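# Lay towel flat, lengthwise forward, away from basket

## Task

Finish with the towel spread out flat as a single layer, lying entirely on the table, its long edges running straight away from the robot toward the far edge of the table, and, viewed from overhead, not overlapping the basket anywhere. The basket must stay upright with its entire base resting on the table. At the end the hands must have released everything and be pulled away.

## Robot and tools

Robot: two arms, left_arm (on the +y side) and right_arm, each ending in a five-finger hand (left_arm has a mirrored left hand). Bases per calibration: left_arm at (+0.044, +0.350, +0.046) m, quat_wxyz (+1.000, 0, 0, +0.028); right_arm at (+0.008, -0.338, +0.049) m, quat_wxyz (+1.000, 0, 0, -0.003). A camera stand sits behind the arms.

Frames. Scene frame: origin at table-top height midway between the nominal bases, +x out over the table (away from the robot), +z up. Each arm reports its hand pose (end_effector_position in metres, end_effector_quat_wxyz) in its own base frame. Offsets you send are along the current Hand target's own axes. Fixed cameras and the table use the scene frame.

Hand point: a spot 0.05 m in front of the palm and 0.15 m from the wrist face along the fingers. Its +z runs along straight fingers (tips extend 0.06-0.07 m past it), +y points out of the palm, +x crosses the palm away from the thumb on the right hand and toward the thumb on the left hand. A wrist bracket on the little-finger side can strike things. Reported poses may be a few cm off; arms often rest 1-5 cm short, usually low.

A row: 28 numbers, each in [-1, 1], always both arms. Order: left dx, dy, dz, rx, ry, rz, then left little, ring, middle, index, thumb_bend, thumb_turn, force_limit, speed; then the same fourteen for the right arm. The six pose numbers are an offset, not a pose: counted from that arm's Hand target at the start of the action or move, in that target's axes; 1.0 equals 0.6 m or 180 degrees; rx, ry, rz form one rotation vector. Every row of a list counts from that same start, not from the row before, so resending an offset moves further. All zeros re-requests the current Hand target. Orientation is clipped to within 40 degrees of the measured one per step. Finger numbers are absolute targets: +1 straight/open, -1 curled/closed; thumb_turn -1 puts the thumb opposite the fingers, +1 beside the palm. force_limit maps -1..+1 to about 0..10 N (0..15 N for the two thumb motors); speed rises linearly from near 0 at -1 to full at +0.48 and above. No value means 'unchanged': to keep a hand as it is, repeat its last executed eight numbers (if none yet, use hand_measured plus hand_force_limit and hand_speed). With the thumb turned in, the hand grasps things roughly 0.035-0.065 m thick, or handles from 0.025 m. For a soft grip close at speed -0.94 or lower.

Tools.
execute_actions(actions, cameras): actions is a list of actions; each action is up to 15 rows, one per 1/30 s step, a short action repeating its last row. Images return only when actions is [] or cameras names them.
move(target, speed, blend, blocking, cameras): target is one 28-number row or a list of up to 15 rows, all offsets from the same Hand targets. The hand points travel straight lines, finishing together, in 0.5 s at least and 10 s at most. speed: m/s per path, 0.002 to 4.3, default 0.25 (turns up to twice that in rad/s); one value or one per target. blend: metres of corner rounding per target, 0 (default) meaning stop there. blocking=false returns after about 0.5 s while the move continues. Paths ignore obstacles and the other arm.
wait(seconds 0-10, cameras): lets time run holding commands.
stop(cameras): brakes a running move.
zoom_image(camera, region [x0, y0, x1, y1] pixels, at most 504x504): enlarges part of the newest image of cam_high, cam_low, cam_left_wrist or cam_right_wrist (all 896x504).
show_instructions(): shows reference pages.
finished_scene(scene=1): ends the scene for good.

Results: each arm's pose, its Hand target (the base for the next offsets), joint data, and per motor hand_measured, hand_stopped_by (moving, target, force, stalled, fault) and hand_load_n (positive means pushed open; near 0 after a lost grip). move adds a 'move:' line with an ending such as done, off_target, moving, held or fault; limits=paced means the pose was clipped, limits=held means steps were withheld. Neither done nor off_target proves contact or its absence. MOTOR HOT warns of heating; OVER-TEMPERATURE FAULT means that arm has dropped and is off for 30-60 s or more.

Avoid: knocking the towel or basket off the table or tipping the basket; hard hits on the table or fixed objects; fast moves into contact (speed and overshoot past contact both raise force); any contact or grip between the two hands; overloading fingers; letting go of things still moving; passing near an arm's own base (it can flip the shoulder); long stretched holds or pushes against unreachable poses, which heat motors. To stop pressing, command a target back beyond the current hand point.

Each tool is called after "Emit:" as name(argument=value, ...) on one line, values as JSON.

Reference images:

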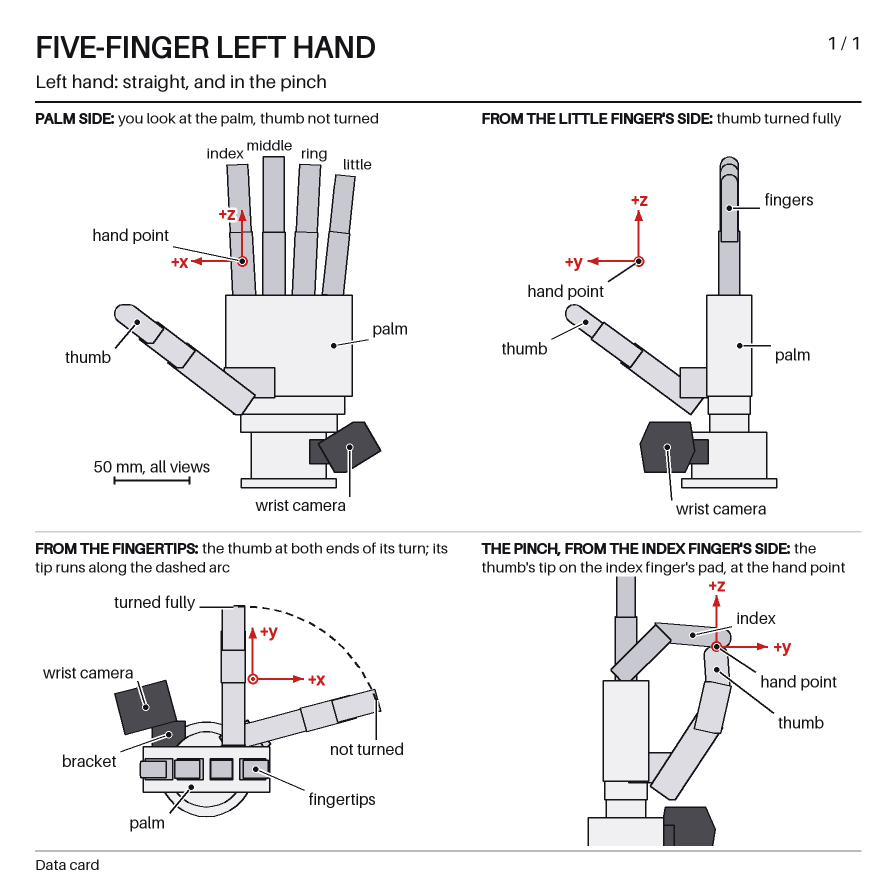

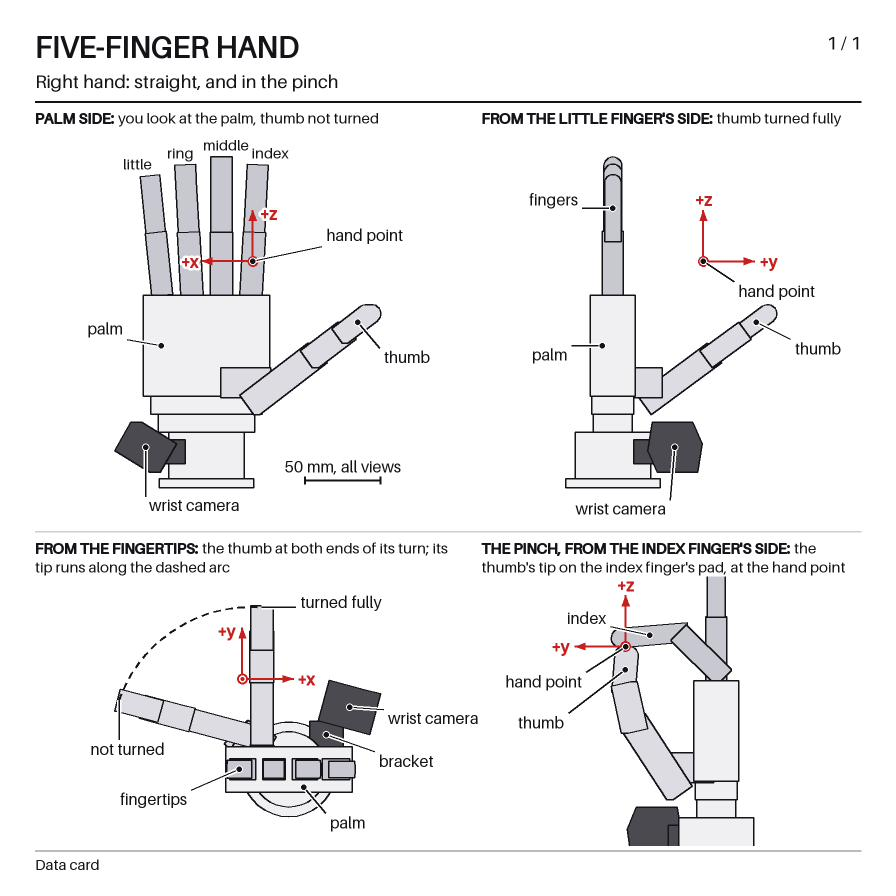

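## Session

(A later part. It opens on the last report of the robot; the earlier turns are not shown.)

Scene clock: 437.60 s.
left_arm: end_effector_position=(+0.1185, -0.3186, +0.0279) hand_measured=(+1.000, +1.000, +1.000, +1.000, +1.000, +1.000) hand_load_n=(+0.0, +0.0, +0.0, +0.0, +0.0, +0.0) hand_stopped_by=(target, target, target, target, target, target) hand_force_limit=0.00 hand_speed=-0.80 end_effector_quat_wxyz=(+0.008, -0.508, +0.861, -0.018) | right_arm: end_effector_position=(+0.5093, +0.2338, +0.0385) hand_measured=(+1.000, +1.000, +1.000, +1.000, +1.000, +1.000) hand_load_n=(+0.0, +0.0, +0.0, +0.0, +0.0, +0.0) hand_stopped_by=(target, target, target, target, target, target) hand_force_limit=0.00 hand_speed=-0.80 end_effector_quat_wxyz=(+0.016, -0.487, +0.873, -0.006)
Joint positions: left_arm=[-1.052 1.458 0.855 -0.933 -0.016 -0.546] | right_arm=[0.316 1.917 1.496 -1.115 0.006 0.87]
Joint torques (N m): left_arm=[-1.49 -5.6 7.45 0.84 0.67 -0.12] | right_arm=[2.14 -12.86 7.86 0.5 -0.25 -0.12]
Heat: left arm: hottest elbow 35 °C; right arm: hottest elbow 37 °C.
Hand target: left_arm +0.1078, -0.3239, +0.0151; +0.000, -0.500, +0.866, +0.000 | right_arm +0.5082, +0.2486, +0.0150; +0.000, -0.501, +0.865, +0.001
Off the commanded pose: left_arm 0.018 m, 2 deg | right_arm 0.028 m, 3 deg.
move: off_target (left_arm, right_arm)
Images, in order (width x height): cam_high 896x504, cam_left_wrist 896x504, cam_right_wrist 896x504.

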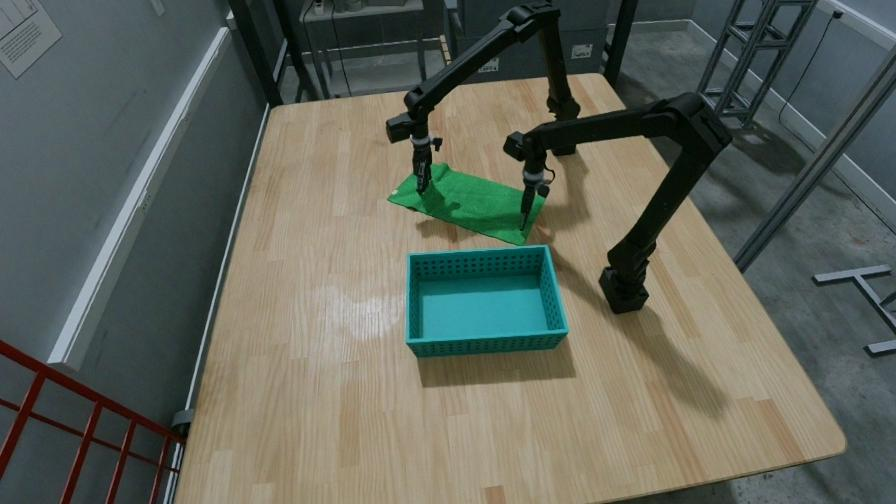

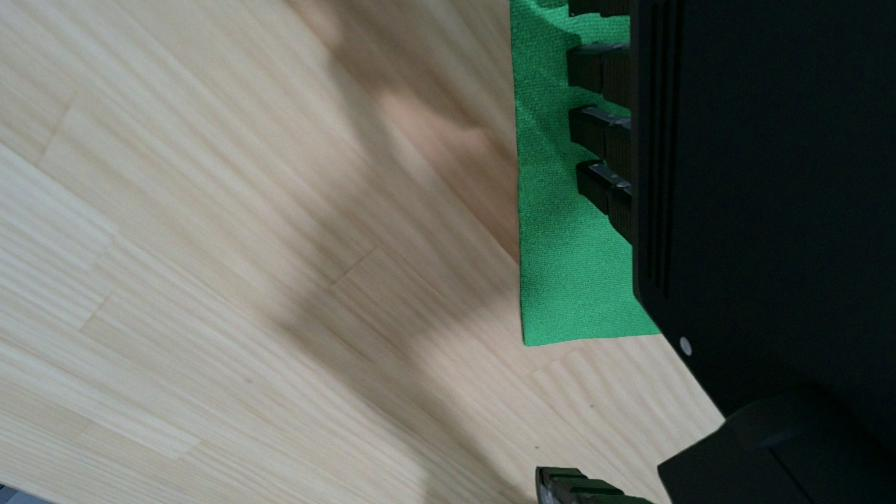

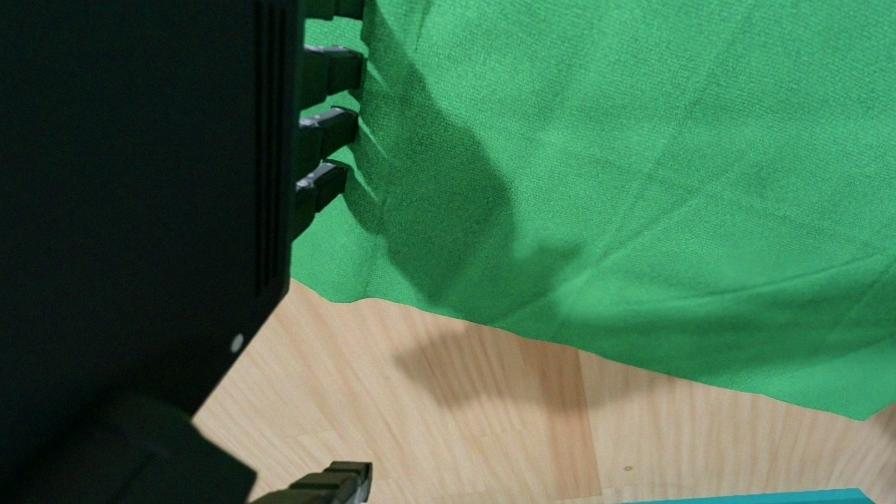

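Emit:
move(target=[[0.104,-0.023,0,0,0,-0.083,1,1,1,1,1,1,0,-0.8,-0.056,0.023,0,0,0,-0.083,1,1,1,1,1,1,0,-0.8],[0.198,-0.072,0,0,0,-0.167,1,1,1,1,1,1,0,-0.8,-0.1005,0.056,0,0,0,-0.167,1,1,1,1,1,1,0,-0.8]], speed=0.1, blend=[0.02,0], cameras=["cam_high","cam_left_wrist","cam_right_wrist"])

Scene clock: 455.90 s.
left_arm: end_effector_position=(+0.0928, -0.4381, +0.0304) hand_measured=(+1.000, +1.000, +1.000, +1.000, +1.000, +1.000) hand_load_n=(+0.0, +0.0, +0.0, +0.0, +0.0, +0.0) hand_stopped_by=(target, target, target, target, target, target) hand_force_limit=0.00 hand_speed=-0.80 end_effector_quat_wxyz=(+0.000, +0.711, -0.703, +0.012) | right_arm: end_effector_position=(+0.5149, +0.3022, +0.0398) hand_measured=(+1.000, +1.000, +1.000, +1.000, +1.000, +1.000) hand_load_n=(+0.0, +0.0, +0.0, +0.0, +0.0, +0.0) hand_stopped_by=(target, target, target, target, target, target) hand_force_limit=0.00 hand_speed=-0.80 end_effector_quat_wxyz=(-0.018, +0.696, -0.718, +0.010)
Joint positions: left_arm=[-1.215 1.617 1.045 -0.976 -0.01 -1.227] | right_arm=[0.442 2.066 1.742 -1.207 0.007 0.473]
Joint torques (N m): left_arm=[-0.97 -7.06 8.8 0.95 0.46 -0.14] | right_arm=[2.37 -15.33 8.1 0.21 -0.27 -0.1]
Heat: left arm: hottest elbow 35 °C; right arm: hottest elbow 37 °C.
Hand target: left_arm +0.0858, -0.4485, +0.0150; +0.000, +0.708, -0.706, +0.000 | right_arm +0.5089, +0.3176, +0.0150; +0.000, +0.708, -0.706, -0.001
Off the commanded pose: left_arm 0.020 m, 2 deg | right_arm 0.030 m, 3 deg.
move: off_target (left_arm, right_arm)
Images, in order (width x height): cam_high 896x504, cam_left_wrist 896x504, cam_right_wrist 896x504.

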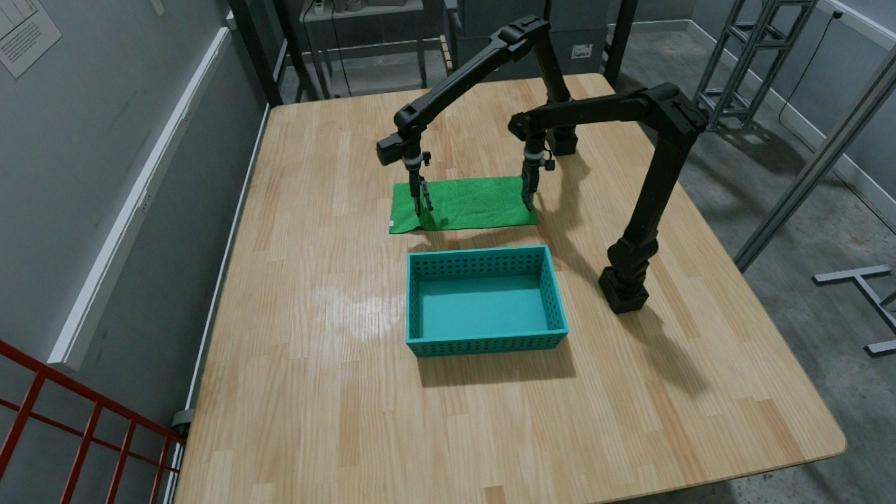

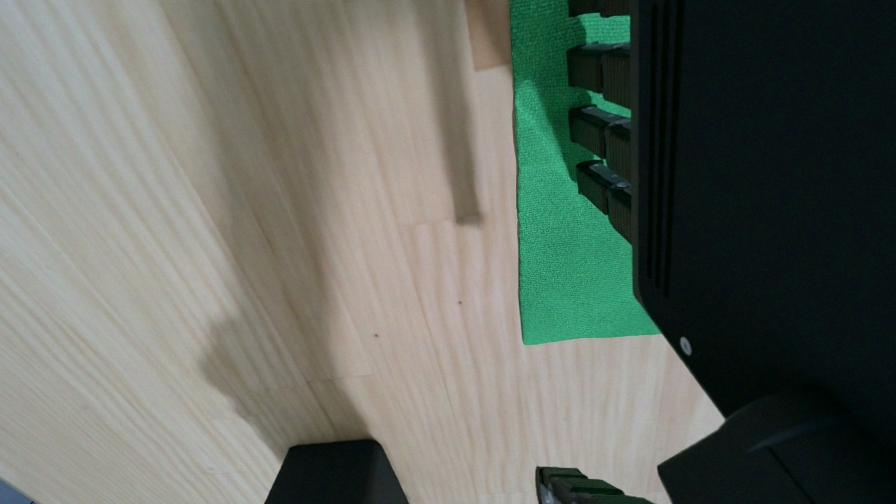

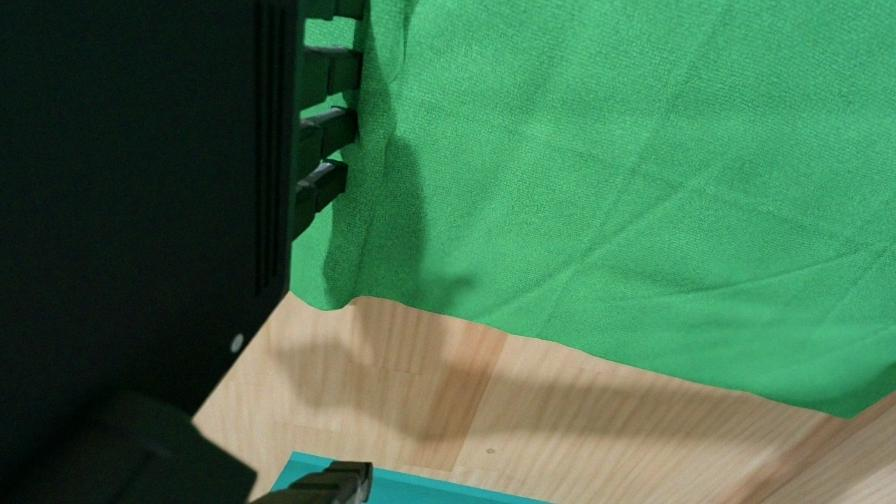

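Emit:
move(target=[[0,0,-0.1,0,0,0,1,1,1,1,1,1,0,-0.8,0,0,-0.1,0,0,0,1,1,1,1,1,1,0,-0.8],[0,0.1,-0.3,0,0,0,1,1,1,1,1,1,0,-0.8,0,0.1,-0.3,0,0,0,1,1,1,1,1,1,0,-0.8]], speed=[0.1,0.25], blend=[0.02,0], cameras=["all"])

Scene clock: 474.57 s.
left_arm: end_effector_position=(+0.0254, -0.4299, +0.1735) hand_measured=(+1.000, +1.000, +1.000, +1.000, +1.000, +1.000) hand_load_n=(+0.0, +0.0, +0.0, +0.0, +0.0, +0.0) hand_stopped_by=(target, target, target, target, target, target) hand_force_limit=0.00 hand_speed=-0.80 end_effector_quat_wxyz=(-0.012, +0.708, -0.706, -0.021) | right_arm: end_effector_position=(+0.4411, +0.3074, +0.1836) hand_measured=(+1.000, +1.000, +1.000, +1.000, +1.000, +1.000) hand_load_n=(+0.0, +0.0, +0.0, +0.0, +0.0, +0.0) hand_stopped_by=(target, target, target, target, target, target) hand_force_limit=0.00 hand_speed=-0.80 end_effector_quat_wxyz=(+0.014, +0.709, -0.705, -0.004)
Joint positions: left_arm=[-1.357 1.456 1.265 -1.428 0.003 -1.36] | right_arm=[0.505 1.872 1.816 -1.543 -0.001 0.5]
Joint torques (N m): left_arm=[-0.32 -9.93 13.23 0.28 -0.04 -0.13] | right_arm=[0.97 -17.08 10.02 -0.03 -0.04 0.04]
Heat: left arm: hottest elbow 36 °C; right arm: hottest elbow 36 °C.
Hand target: left_arm +0.0260, -0.4487, +0.1950; +0.000, +0.708, -0.706, +0.000 | right_arm +0.4492, +0.3172, +0.1951; +0.000, +0.709, -0.706, -0.001
Off the commanded pose: left_arm 0.029 m, 3 deg | right_arm 0.017 m, 2 deg.
move: off_target (left_arm, right_arm)

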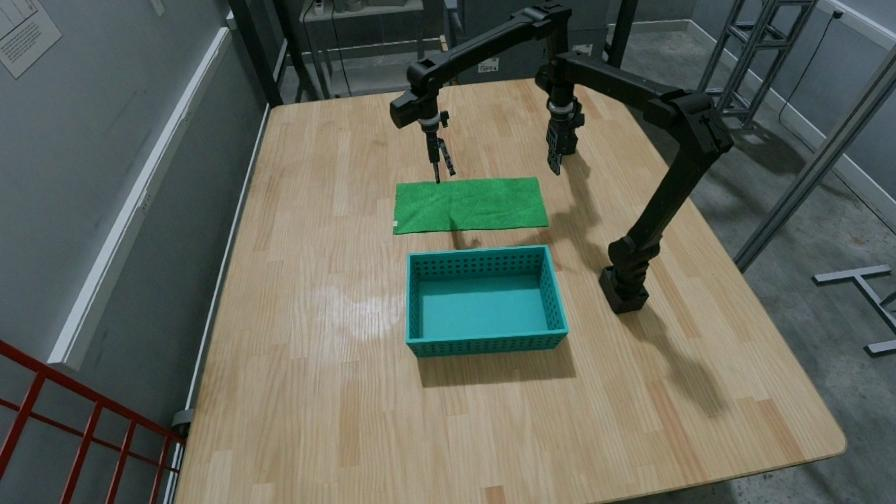

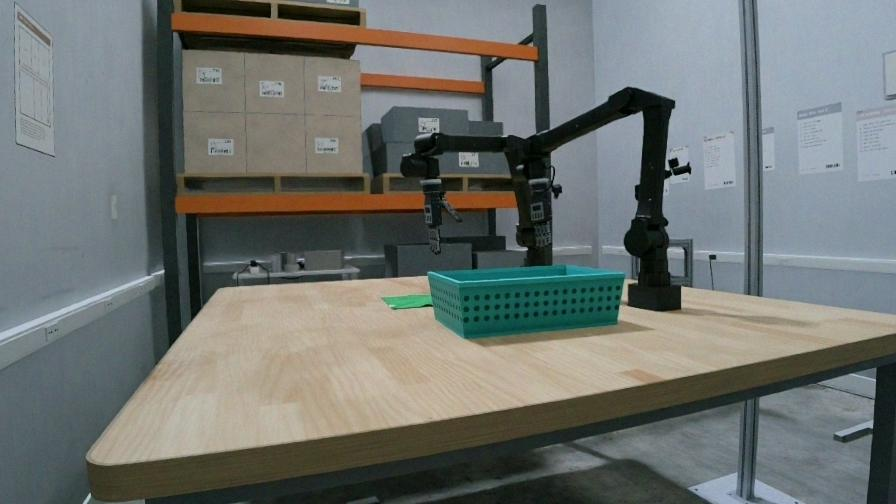

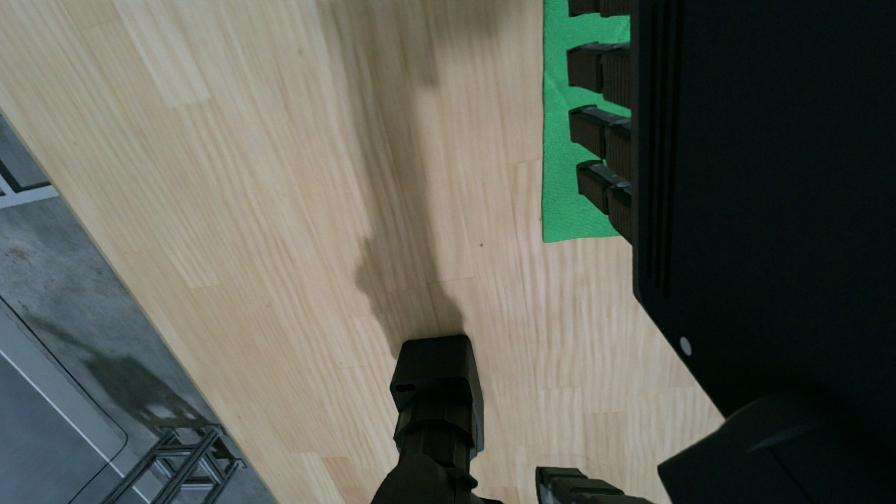

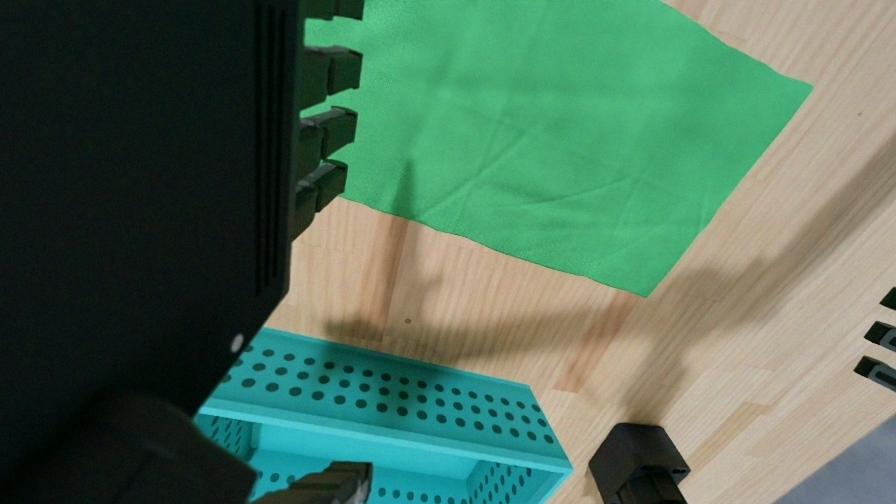

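Emit:
zoom_image(camera="cam_high", region=[370, 160, 580, 270])

Scaled by 2.400 from the camera's 896x504 image, which has a finer 1280x720 frame.

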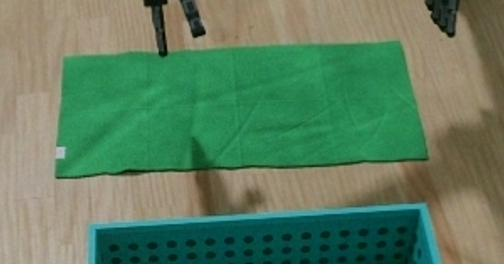

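Emit:
zoom_image(camera="cam_left_wrist", region=[400, 0, 680, 340])

Emit:
zoom_image(camera="cam_right_wrist", region=[540, 0, 896, 400])

Scaled by 1.482 from the camera's 896x504 image, which has a finer 1280x720 frame.

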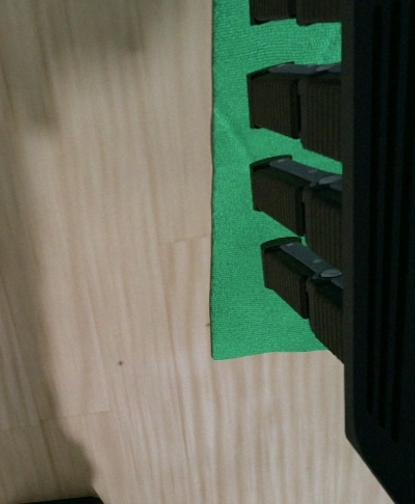

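Scaled by 1.260 from the camera's 896x504 image, which has a finer 1280x720 frame.

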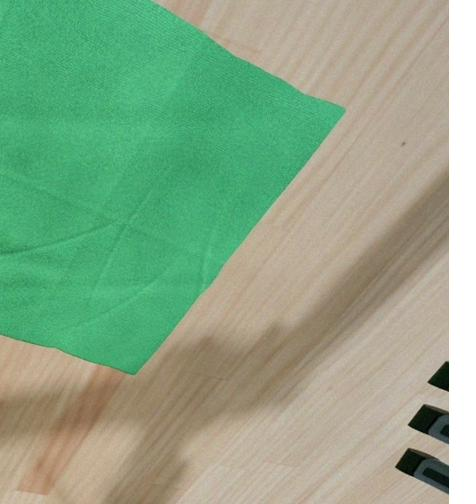

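Emit:
zoom_image(camera="cam_high", region=[500, 160, 600, 260])

Emit:
zoom_image(camera="cam_high", region=[360, 160, 460, 260])

Scaled by 5.040 from the camera's 896x504 image, which has a finer 1280x720 frame.

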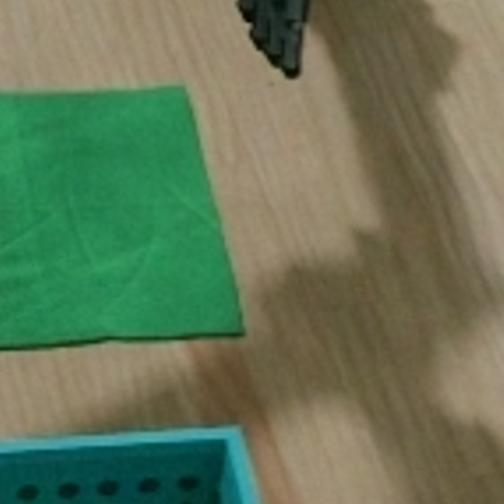

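Scaled by 5.040 from the camera's 896x504 image, which has a finer 1280x720 frame.

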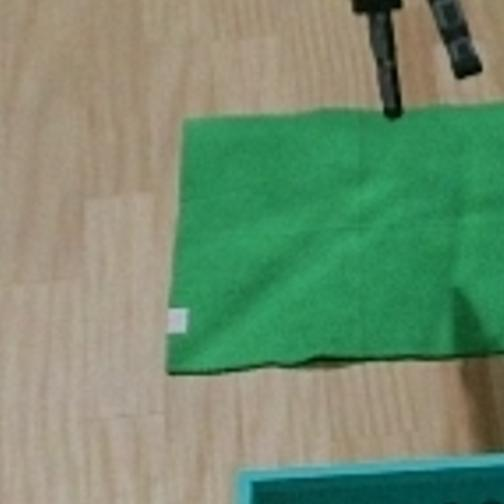

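Emit:
move(target=[[-0.018,-0.111,0.19,0,0,0,1,1,1,1,1,1,0,-0.8,0.025,-0.1095,0.19,0,0,0,1,1,1,1,1,1,0,-0.8],[-0.018,-0.111,0.30,0,0,0,1,1,1,1,1,1,0,-0.8,0.025,-0.1095,0.30,0,0,0,1,1,1,1,1,1,0,-0.8]], speed=[0.25,0.08], blend=[0.02,0], cameras=["cam_high","cam_left_wrist","cam_right_wrist"])

Scene clock: 537.90 s.
left_arm: end_effector_position=(+0.0907, -0.4425, +0.0316) hand_measured=(+1.000, +1.000, +1.000, +1.000, +1.000, +1.000) hand_load_n=(+0.0, +0.0, -1.0, +0.0, +0.0, +0.0) hand_stopped_by=(target, target, target, target, target, target) hand_force_limit=0.00 hand_speed=-0.80 end_effector_quat_wxyz=(+0.003, +0.707, -0.707, +0.007) | right_arm: end_effector_position=(+0.5167, +0.3053, +0.0408) hand_measured=(+1.000, +1.000, +1.000, +1.000, +1.000, +1.000) hand_load_n=(+0.0, +0.0, -2.0, +0.0, +0.0, -0.5) hand_stopped_by=(target, target, target, target, target, target) hand_force_limit=0.00 hand_speed=-0.80 end_effector_quat_wxyz=(-0.011, +0.707, -0.707, +0.003)
Joint positions: left_arm=[-1.219 1.63 1.064 -0.989 -0.001 -1.22] | right_arm=[0.445 2.09 1.783 -1.241 -0.001 0.445]
Joint torques (N m): left_arm=[0.97 -9.52 5.26 1.48 0.11 0.01] | right_arm=[-0.03 -17.9 4.92 1.58 -0.02 -0.09]
Heat: left arm: hottest elbow 40 °C; right arm: hottest elbow 41 °C.
Hand target: left_arm +0.0923, -0.4374, +0.0150; +0.000, +0.708, -0.707, -0.001 | right_arm +0.5148, +0.3027, +0.0150; +0.000, +0.708, -0.706, -0.001
Off the commanded pose: left_arm 0.017 m, 1 deg | right_arm 0.026 m, 1 deg.
move: off_target (left_arm, right_arm)
Images, in order (width x height): cam_high 896x504, cam_left_wrist 896x504, cam_right_wrist 896x504.

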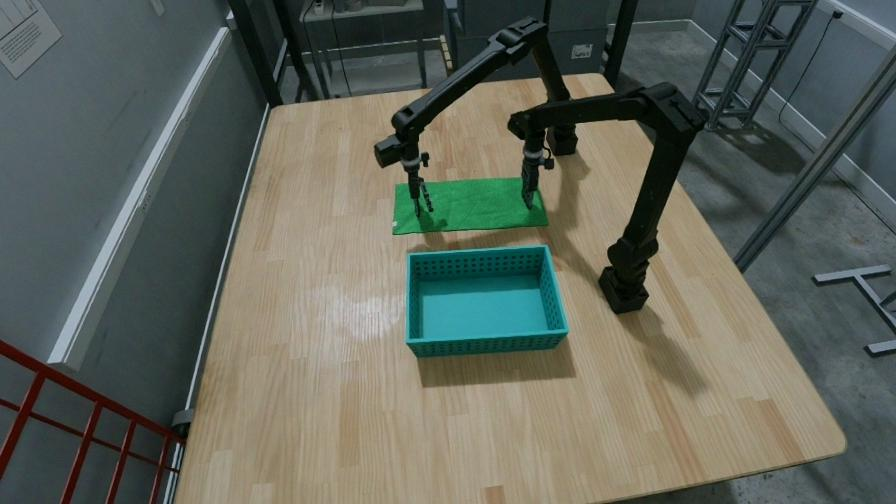

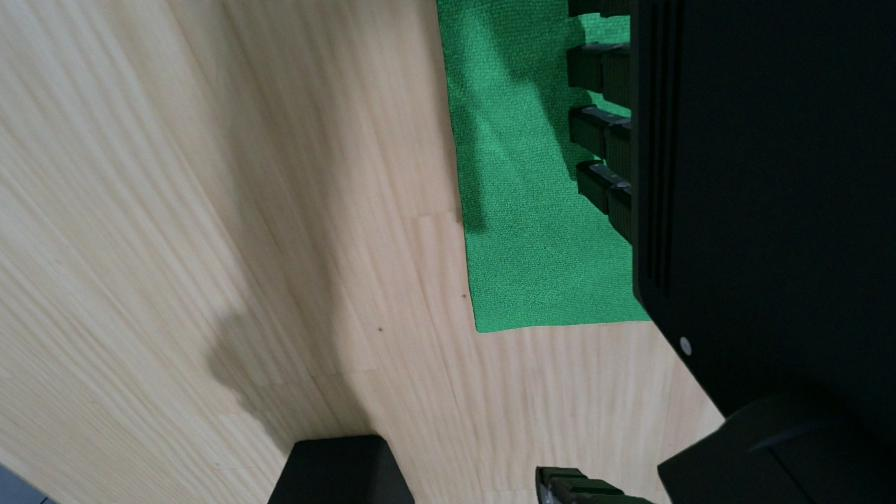

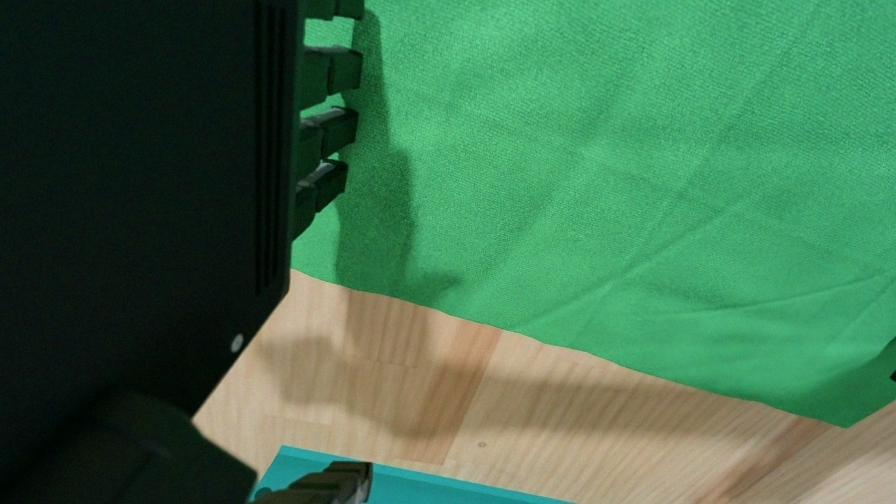

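Emit:
zoom_image(camera="cam_left_wrist", region=[340, 150, 660, 430])

Scaled by 1.575 from the camera's 896x504 image, which has a finer 1280x720 frame.

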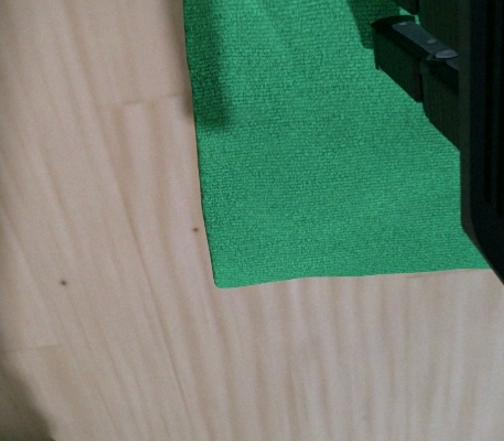

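Emit:
move(target=[0.057,0.007,0,0,0,-0.022,1,1,1,1,1,1,0,-0.8,-0.0405,-0.007,0,0,0,-0.022,1,1,1,1,1,1,0,-0.8], speed=0.06, cameras=["cam_high","cam_left_wrist","cam_right_wrist"])

Scene clock: 567.47 s.
left_arm: end_effector_position=(+0.0936, -0.4613, +0.0311) hand_measured=(+1.000, +1.000, +1.000, +1.000, +1.000, +1.000) hand_load_n=(+0.0, +0.0, +0.0, +0.0, +0.0, +0.0) hand_stopped_by=(target, target, target, target, target, target) hand_force_limit=0.00 hand_speed=-0.80 end_effector_quat_wxyz=(+0.003, +0.735, -0.678, +0.010) | right_arm: end_effector_position=(+0.5189, +0.3125, +0.0411) hand_measured=(+1.000, +1.000, +1.000, +1.000, +1.000, +1.000) hand_load_n=(+0.0, +0.0, -1.0, +0.0, +0.0, +0.0) hand_stopped_by=(target, target, target, target, target, target) hand_force_limit=0.00 hand_speed=-0.80 end_effector_quat_wxyz=(-0.012, +0.723, -0.691, +0.006)
Joint positions: left_arm=[-1.23 1.658 1.098 -0.99 -0.004 -1.31] | right_arm=[0.457 2.107 1.812 -1.249 0.003 0.412]
Joint torques (N m): left_arm=[-0.85 -7.77 9.01 0.94 0.2 -0.11] | right_arm=[1.96 -15.68 8.58 0.62 -0.13 -0.09]
Heat: left arm: hottest elbow 38 °C; right arm: hottest elbow 38 °C.
Hand target: left_arm +0.0882, -0.4716, +0.0148; +0.000, +0.732, -0.682, -0.001 | right_arm +0.5189, +0.3270, +0.0152; +0.000, +0.732, -0.681, -0.001
Off the commanded pose: left_arm 0.020 m, 1 deg | right_arm 0.030 m, 2 deg.
move: off_target (left_arm, right_arm)
Images, in order (width x height): cam_high 896x504, cam_left_wrist 896x504, cam_right_wrist 896x504.

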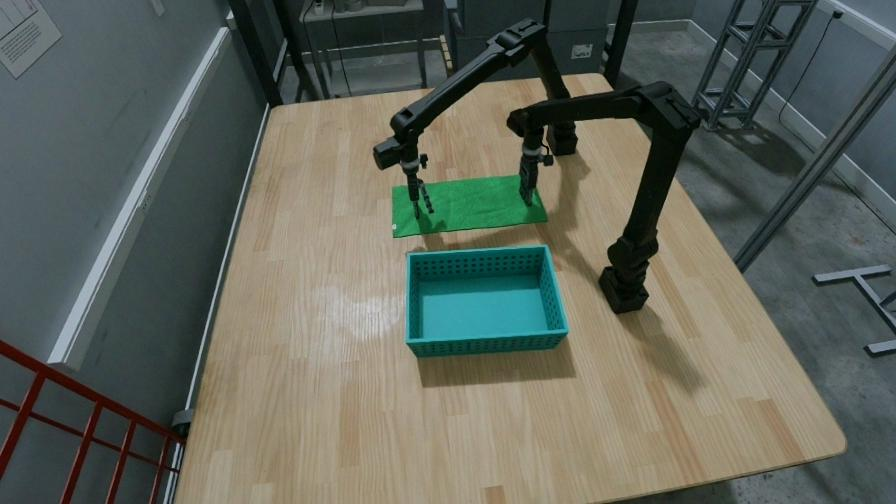

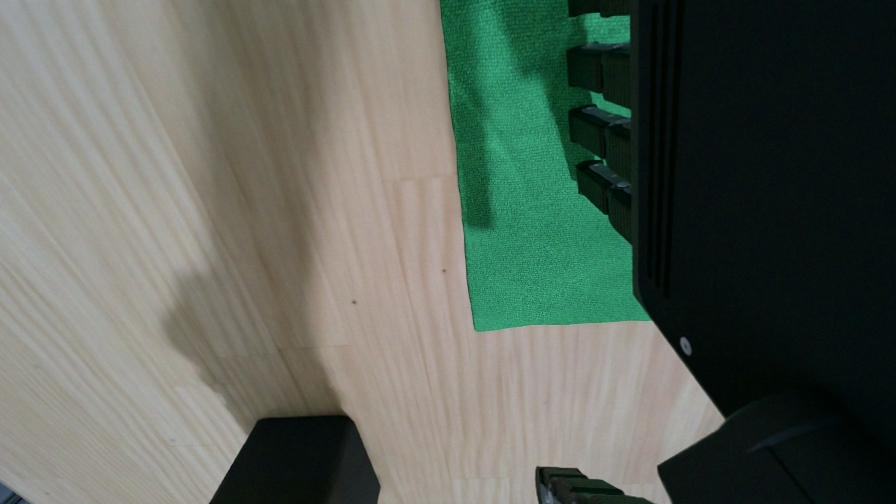

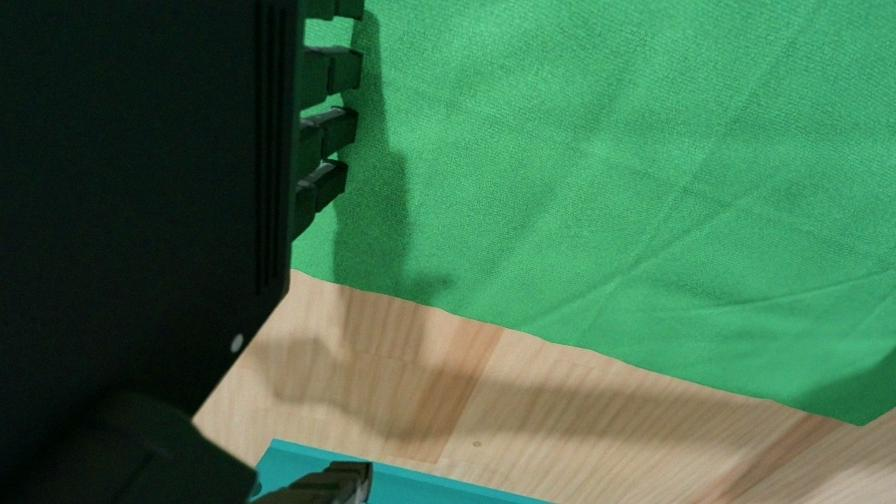

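Emit:
move(target=[[-0.017,-0.009,-0.1,0,0,0,1,1,1,1,1,1,0,-0.8,0.024,0,-0.1,0,0,0,1,1,1,1,1,1,0,-0.8],[-0.2,-0.009,-0.33,0,0,0,1,1,1,1,1,1,0,-0.8,0.25,0.1,-0.3,0,0,0,1,1,1,1,1,1,0,-0.8]], speed=[0.07,0.25], blend=[0.02,0], cameras=["all"])

Scene clock: 588.70 s.
left_arm: end_effector_position=(+0.0748, -0.3372, +0.1893) hand_measured=(+1.000, +1.000, +1.000, +1.000, +1.000, +1.000) hand_load_n=(+0.0, +0.0, +0.0, +0.0, +0.0, +0.5) hand_stopped_by=(target, target, target, target, target, target) hand_force_limit=0.00 hand_speed=-0.80 end_effector_quat_wxyz=(-0.011, +0.731, -0.682, -0.025) | right_arm: end_effector_position=(+0.4742, +0.1761, +0.1918) hand_measured=(+1.000, +1.000, +1.000, +1.000, +1.000, +1.000) hand_load_n=(+0.0, +0.0, +0.0, +0.0, +0.0, +0.0) hand_stopped_by=(target, target, target, target, target, target) hand_force_limit=0.00 hand_speed=-0.80 end_effector_quat_wxyz=(-0.001, +0.731, -0.683, +0.002)
Joint positions: left_arm=[-1.156 1.249 1.108 -1.484 -0.001 -1.225] | right_arm=[0.273 1.801 1.74 -1.505 0.001 0.205]
Joint torques (N m): left_arm=[1.32 -7.65 13.35 0.25 0.1 0.04] | right_arm=[-0.15 -17.55 6.28 0.03 -0.08 -0.12]
Heat: left arm: hottest elbow 39 °C; right arm: hottest elbow 39 °C.
Hand target: left_arm +0.0852, -0.3519, +0.2131; +0.000, +0.732, -0.682, +0.000 | right_arm +0.4702, +0.1727, +0.1950; +0.000, +0.732, -0.681, -0.001
Off the commanded pose: left_arm 0.030 m, 3 deg | right_arm 0.006 m, 0 deg.
move: off_target (left_arm)

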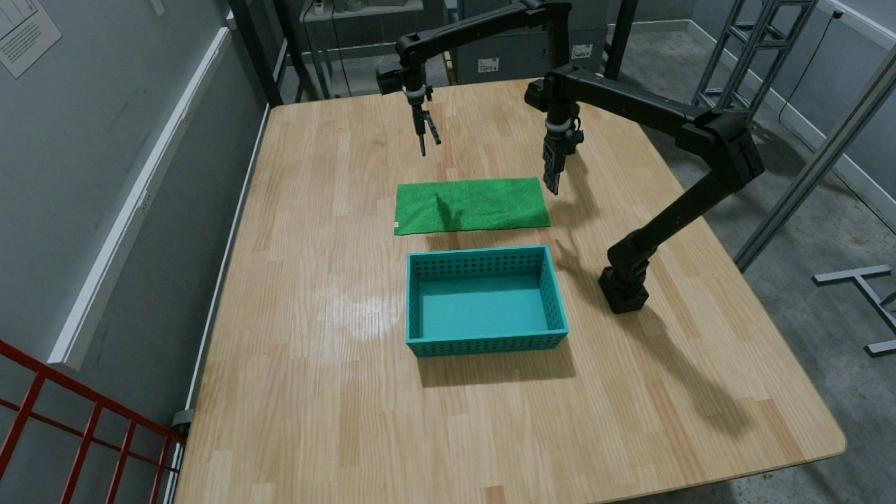

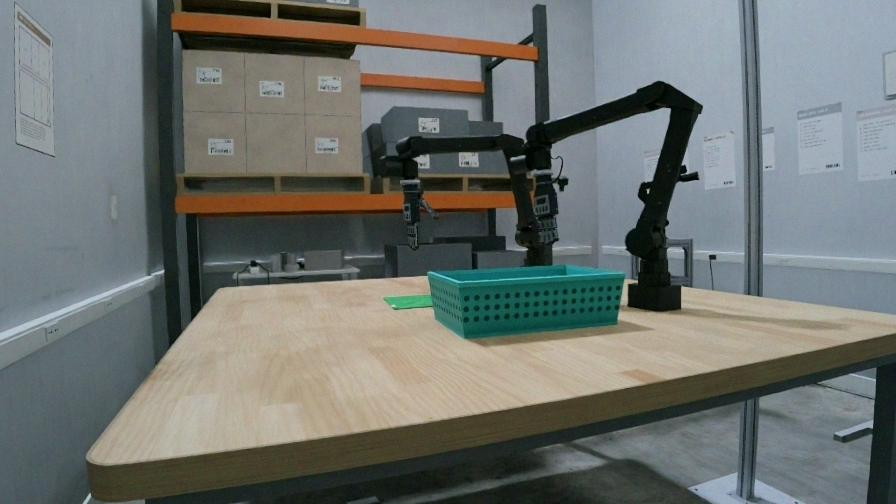

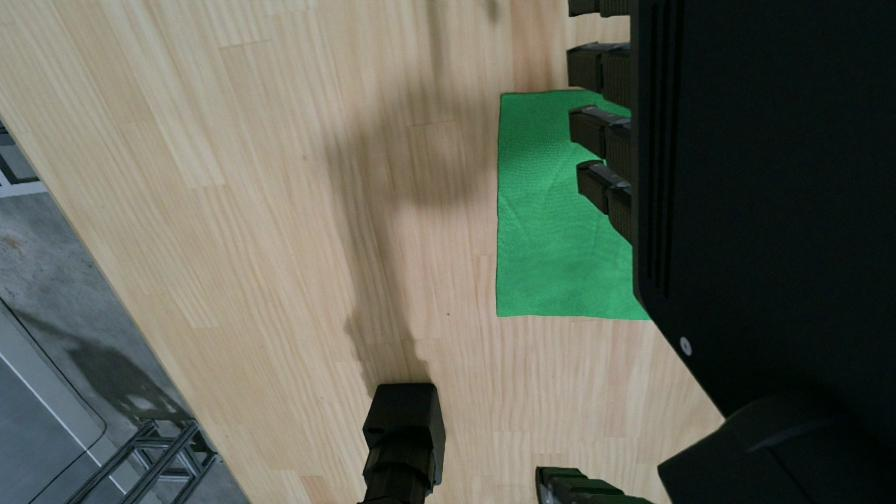

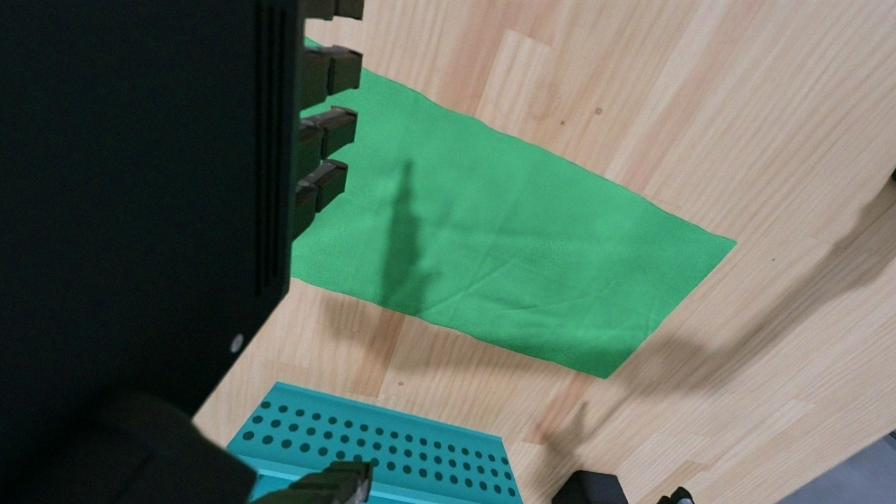

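Emit:
zoom_image(camera="cam_left_wrist", region=[380, 60, 680, 400])

Emit:
zoom_image(camera="cam_right_wrist", region=[290, 0, 793, 400])

Scaled by 1.482 from the camera's 896x504 image, which has a finer 1280x720 frame.

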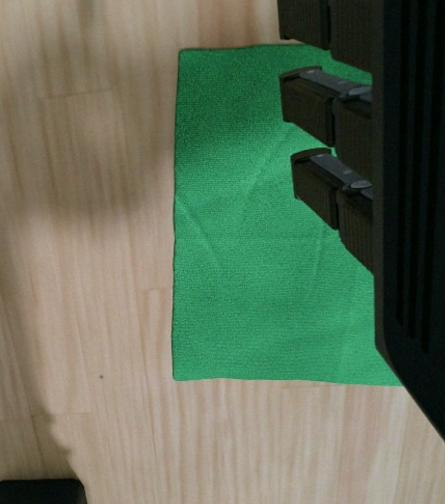

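Scaled by 1.002 from the camera's 896x504 image, which has a finer 1280x720 frame.

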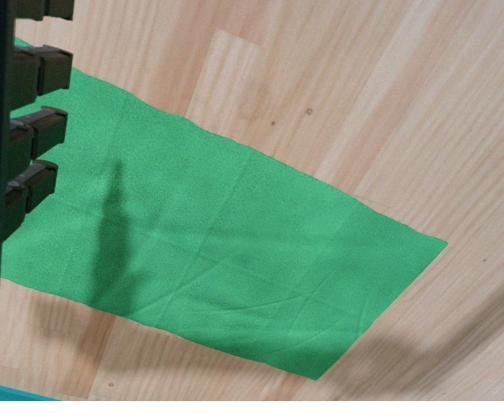

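Emit:
move(target=[[0.156,-0.002,0.21,0,0,0,1,1,1,1,1,1,0,-0.8,-0.21,-0.089,0.18,0,0,0,1,1,1,1,1,1,0,-0.8],[0.156,-0.002,0.33,0,0,0,1,1,1,1,1,1,0,-0.8,-0.21,-0.089,0.30,0,0,0,1,1,1,1,1,1,0,-0.8],[0.211,0.005,0.33,0,0,-0.028,1,1,1,1,1,1,0,-0.8,-0.251,-0.097,0.30,0,0,-0.028,1,1,1,1,1,1,0,-0.8]], speed=[0.25,0.08,0.06], blend=[0.02,0,0], cameras=["cam_high","cam_left_wrist","cam_right_wrist"])

Scene clock: 635.50 s.
left_arm: end_effector_position=(+0.1010, -0.4684, +0.0311) hand_measured=(+1.000, +1.000, +1.000, +1.000, +1.000, +1.000) hand_load_n=(-0.5, +0.0, +0.0, +0.0, +0.0, +0.0) hand_stopped_by=(target, target, target, target, target, target) hand_force_limit=0.00 hand_speed=-0.80 end_effector_quat_wxyz=(+0.002, +0.766, -0.643, +0.013) | right_arm: end_effector_position=(+0.5159, +0.3125, +0.0412) hand_measured=(+1.000, +1.000, +1.000, +1.000, +1.000, +1.000) hand_load_n=(+0.0, +0.0, -2.0, +0.0, +0.0, +0.0) hand_stopped_by=(target, target, target, target, target, target) hand_force_limit=0.00 hand_speed=-0.80 end_effector_quat_wxyz=(-0.010, +0.753, -0.658, +0.006)
Joint positions: left_arm=[-1.227 1.662 1.104 -0.988 -0.01 -1.401] | right_arm=[0.466 2.114 1.825 -1.258 0.003 0.332]
Joint torques (N m): left_arm=[-1.26 -7.82 8.88 0.84 0.46 -0.11] | right_arm=[1.9 -15.68 8.68 0.75 -0.14 -0.07]
Heat: left arm: hottest elbow 42 °C; right arm: hottest elbow 37 °C.
Hand target: left_arm +0.0912, -0.4782, +0.0149; +0.000, +0.761, -0.649, -0.001 | right_arm +0.5170, +0.3275, +0.0152; +0.000, +0.762, -0.648, -0.001
Off the commanded pose: left_arm 0.021 m, 2 deg | right_arm 0.030 m, 2 deg.
move: off_target (left_arm, right_arm)
Images, in order (width x height): cam_high 896x504, cam_left_wrist 896x504, cam_right_wrist 896x504.

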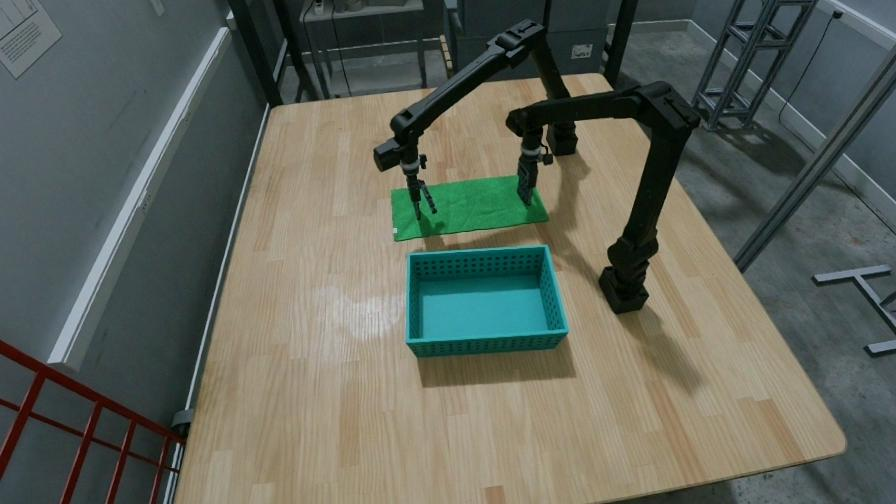

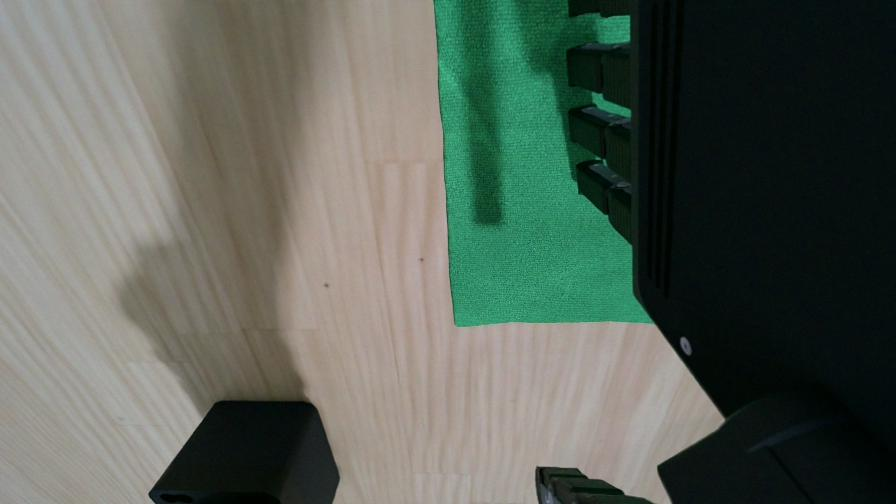

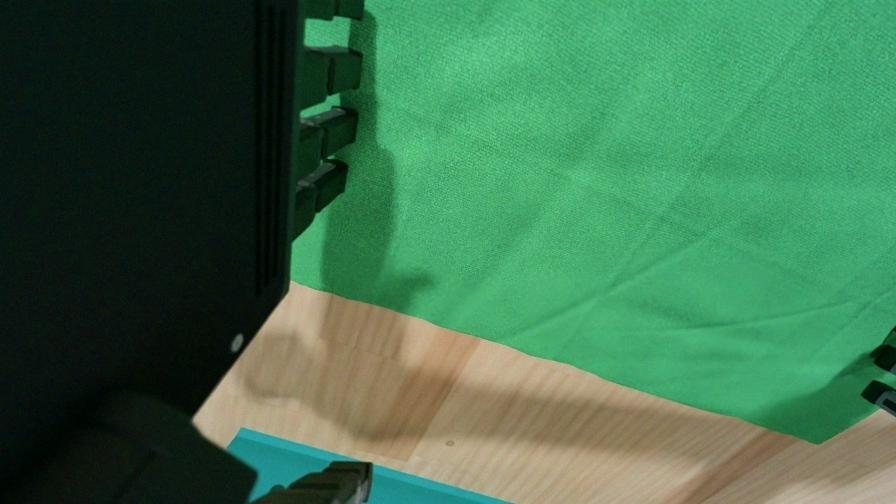

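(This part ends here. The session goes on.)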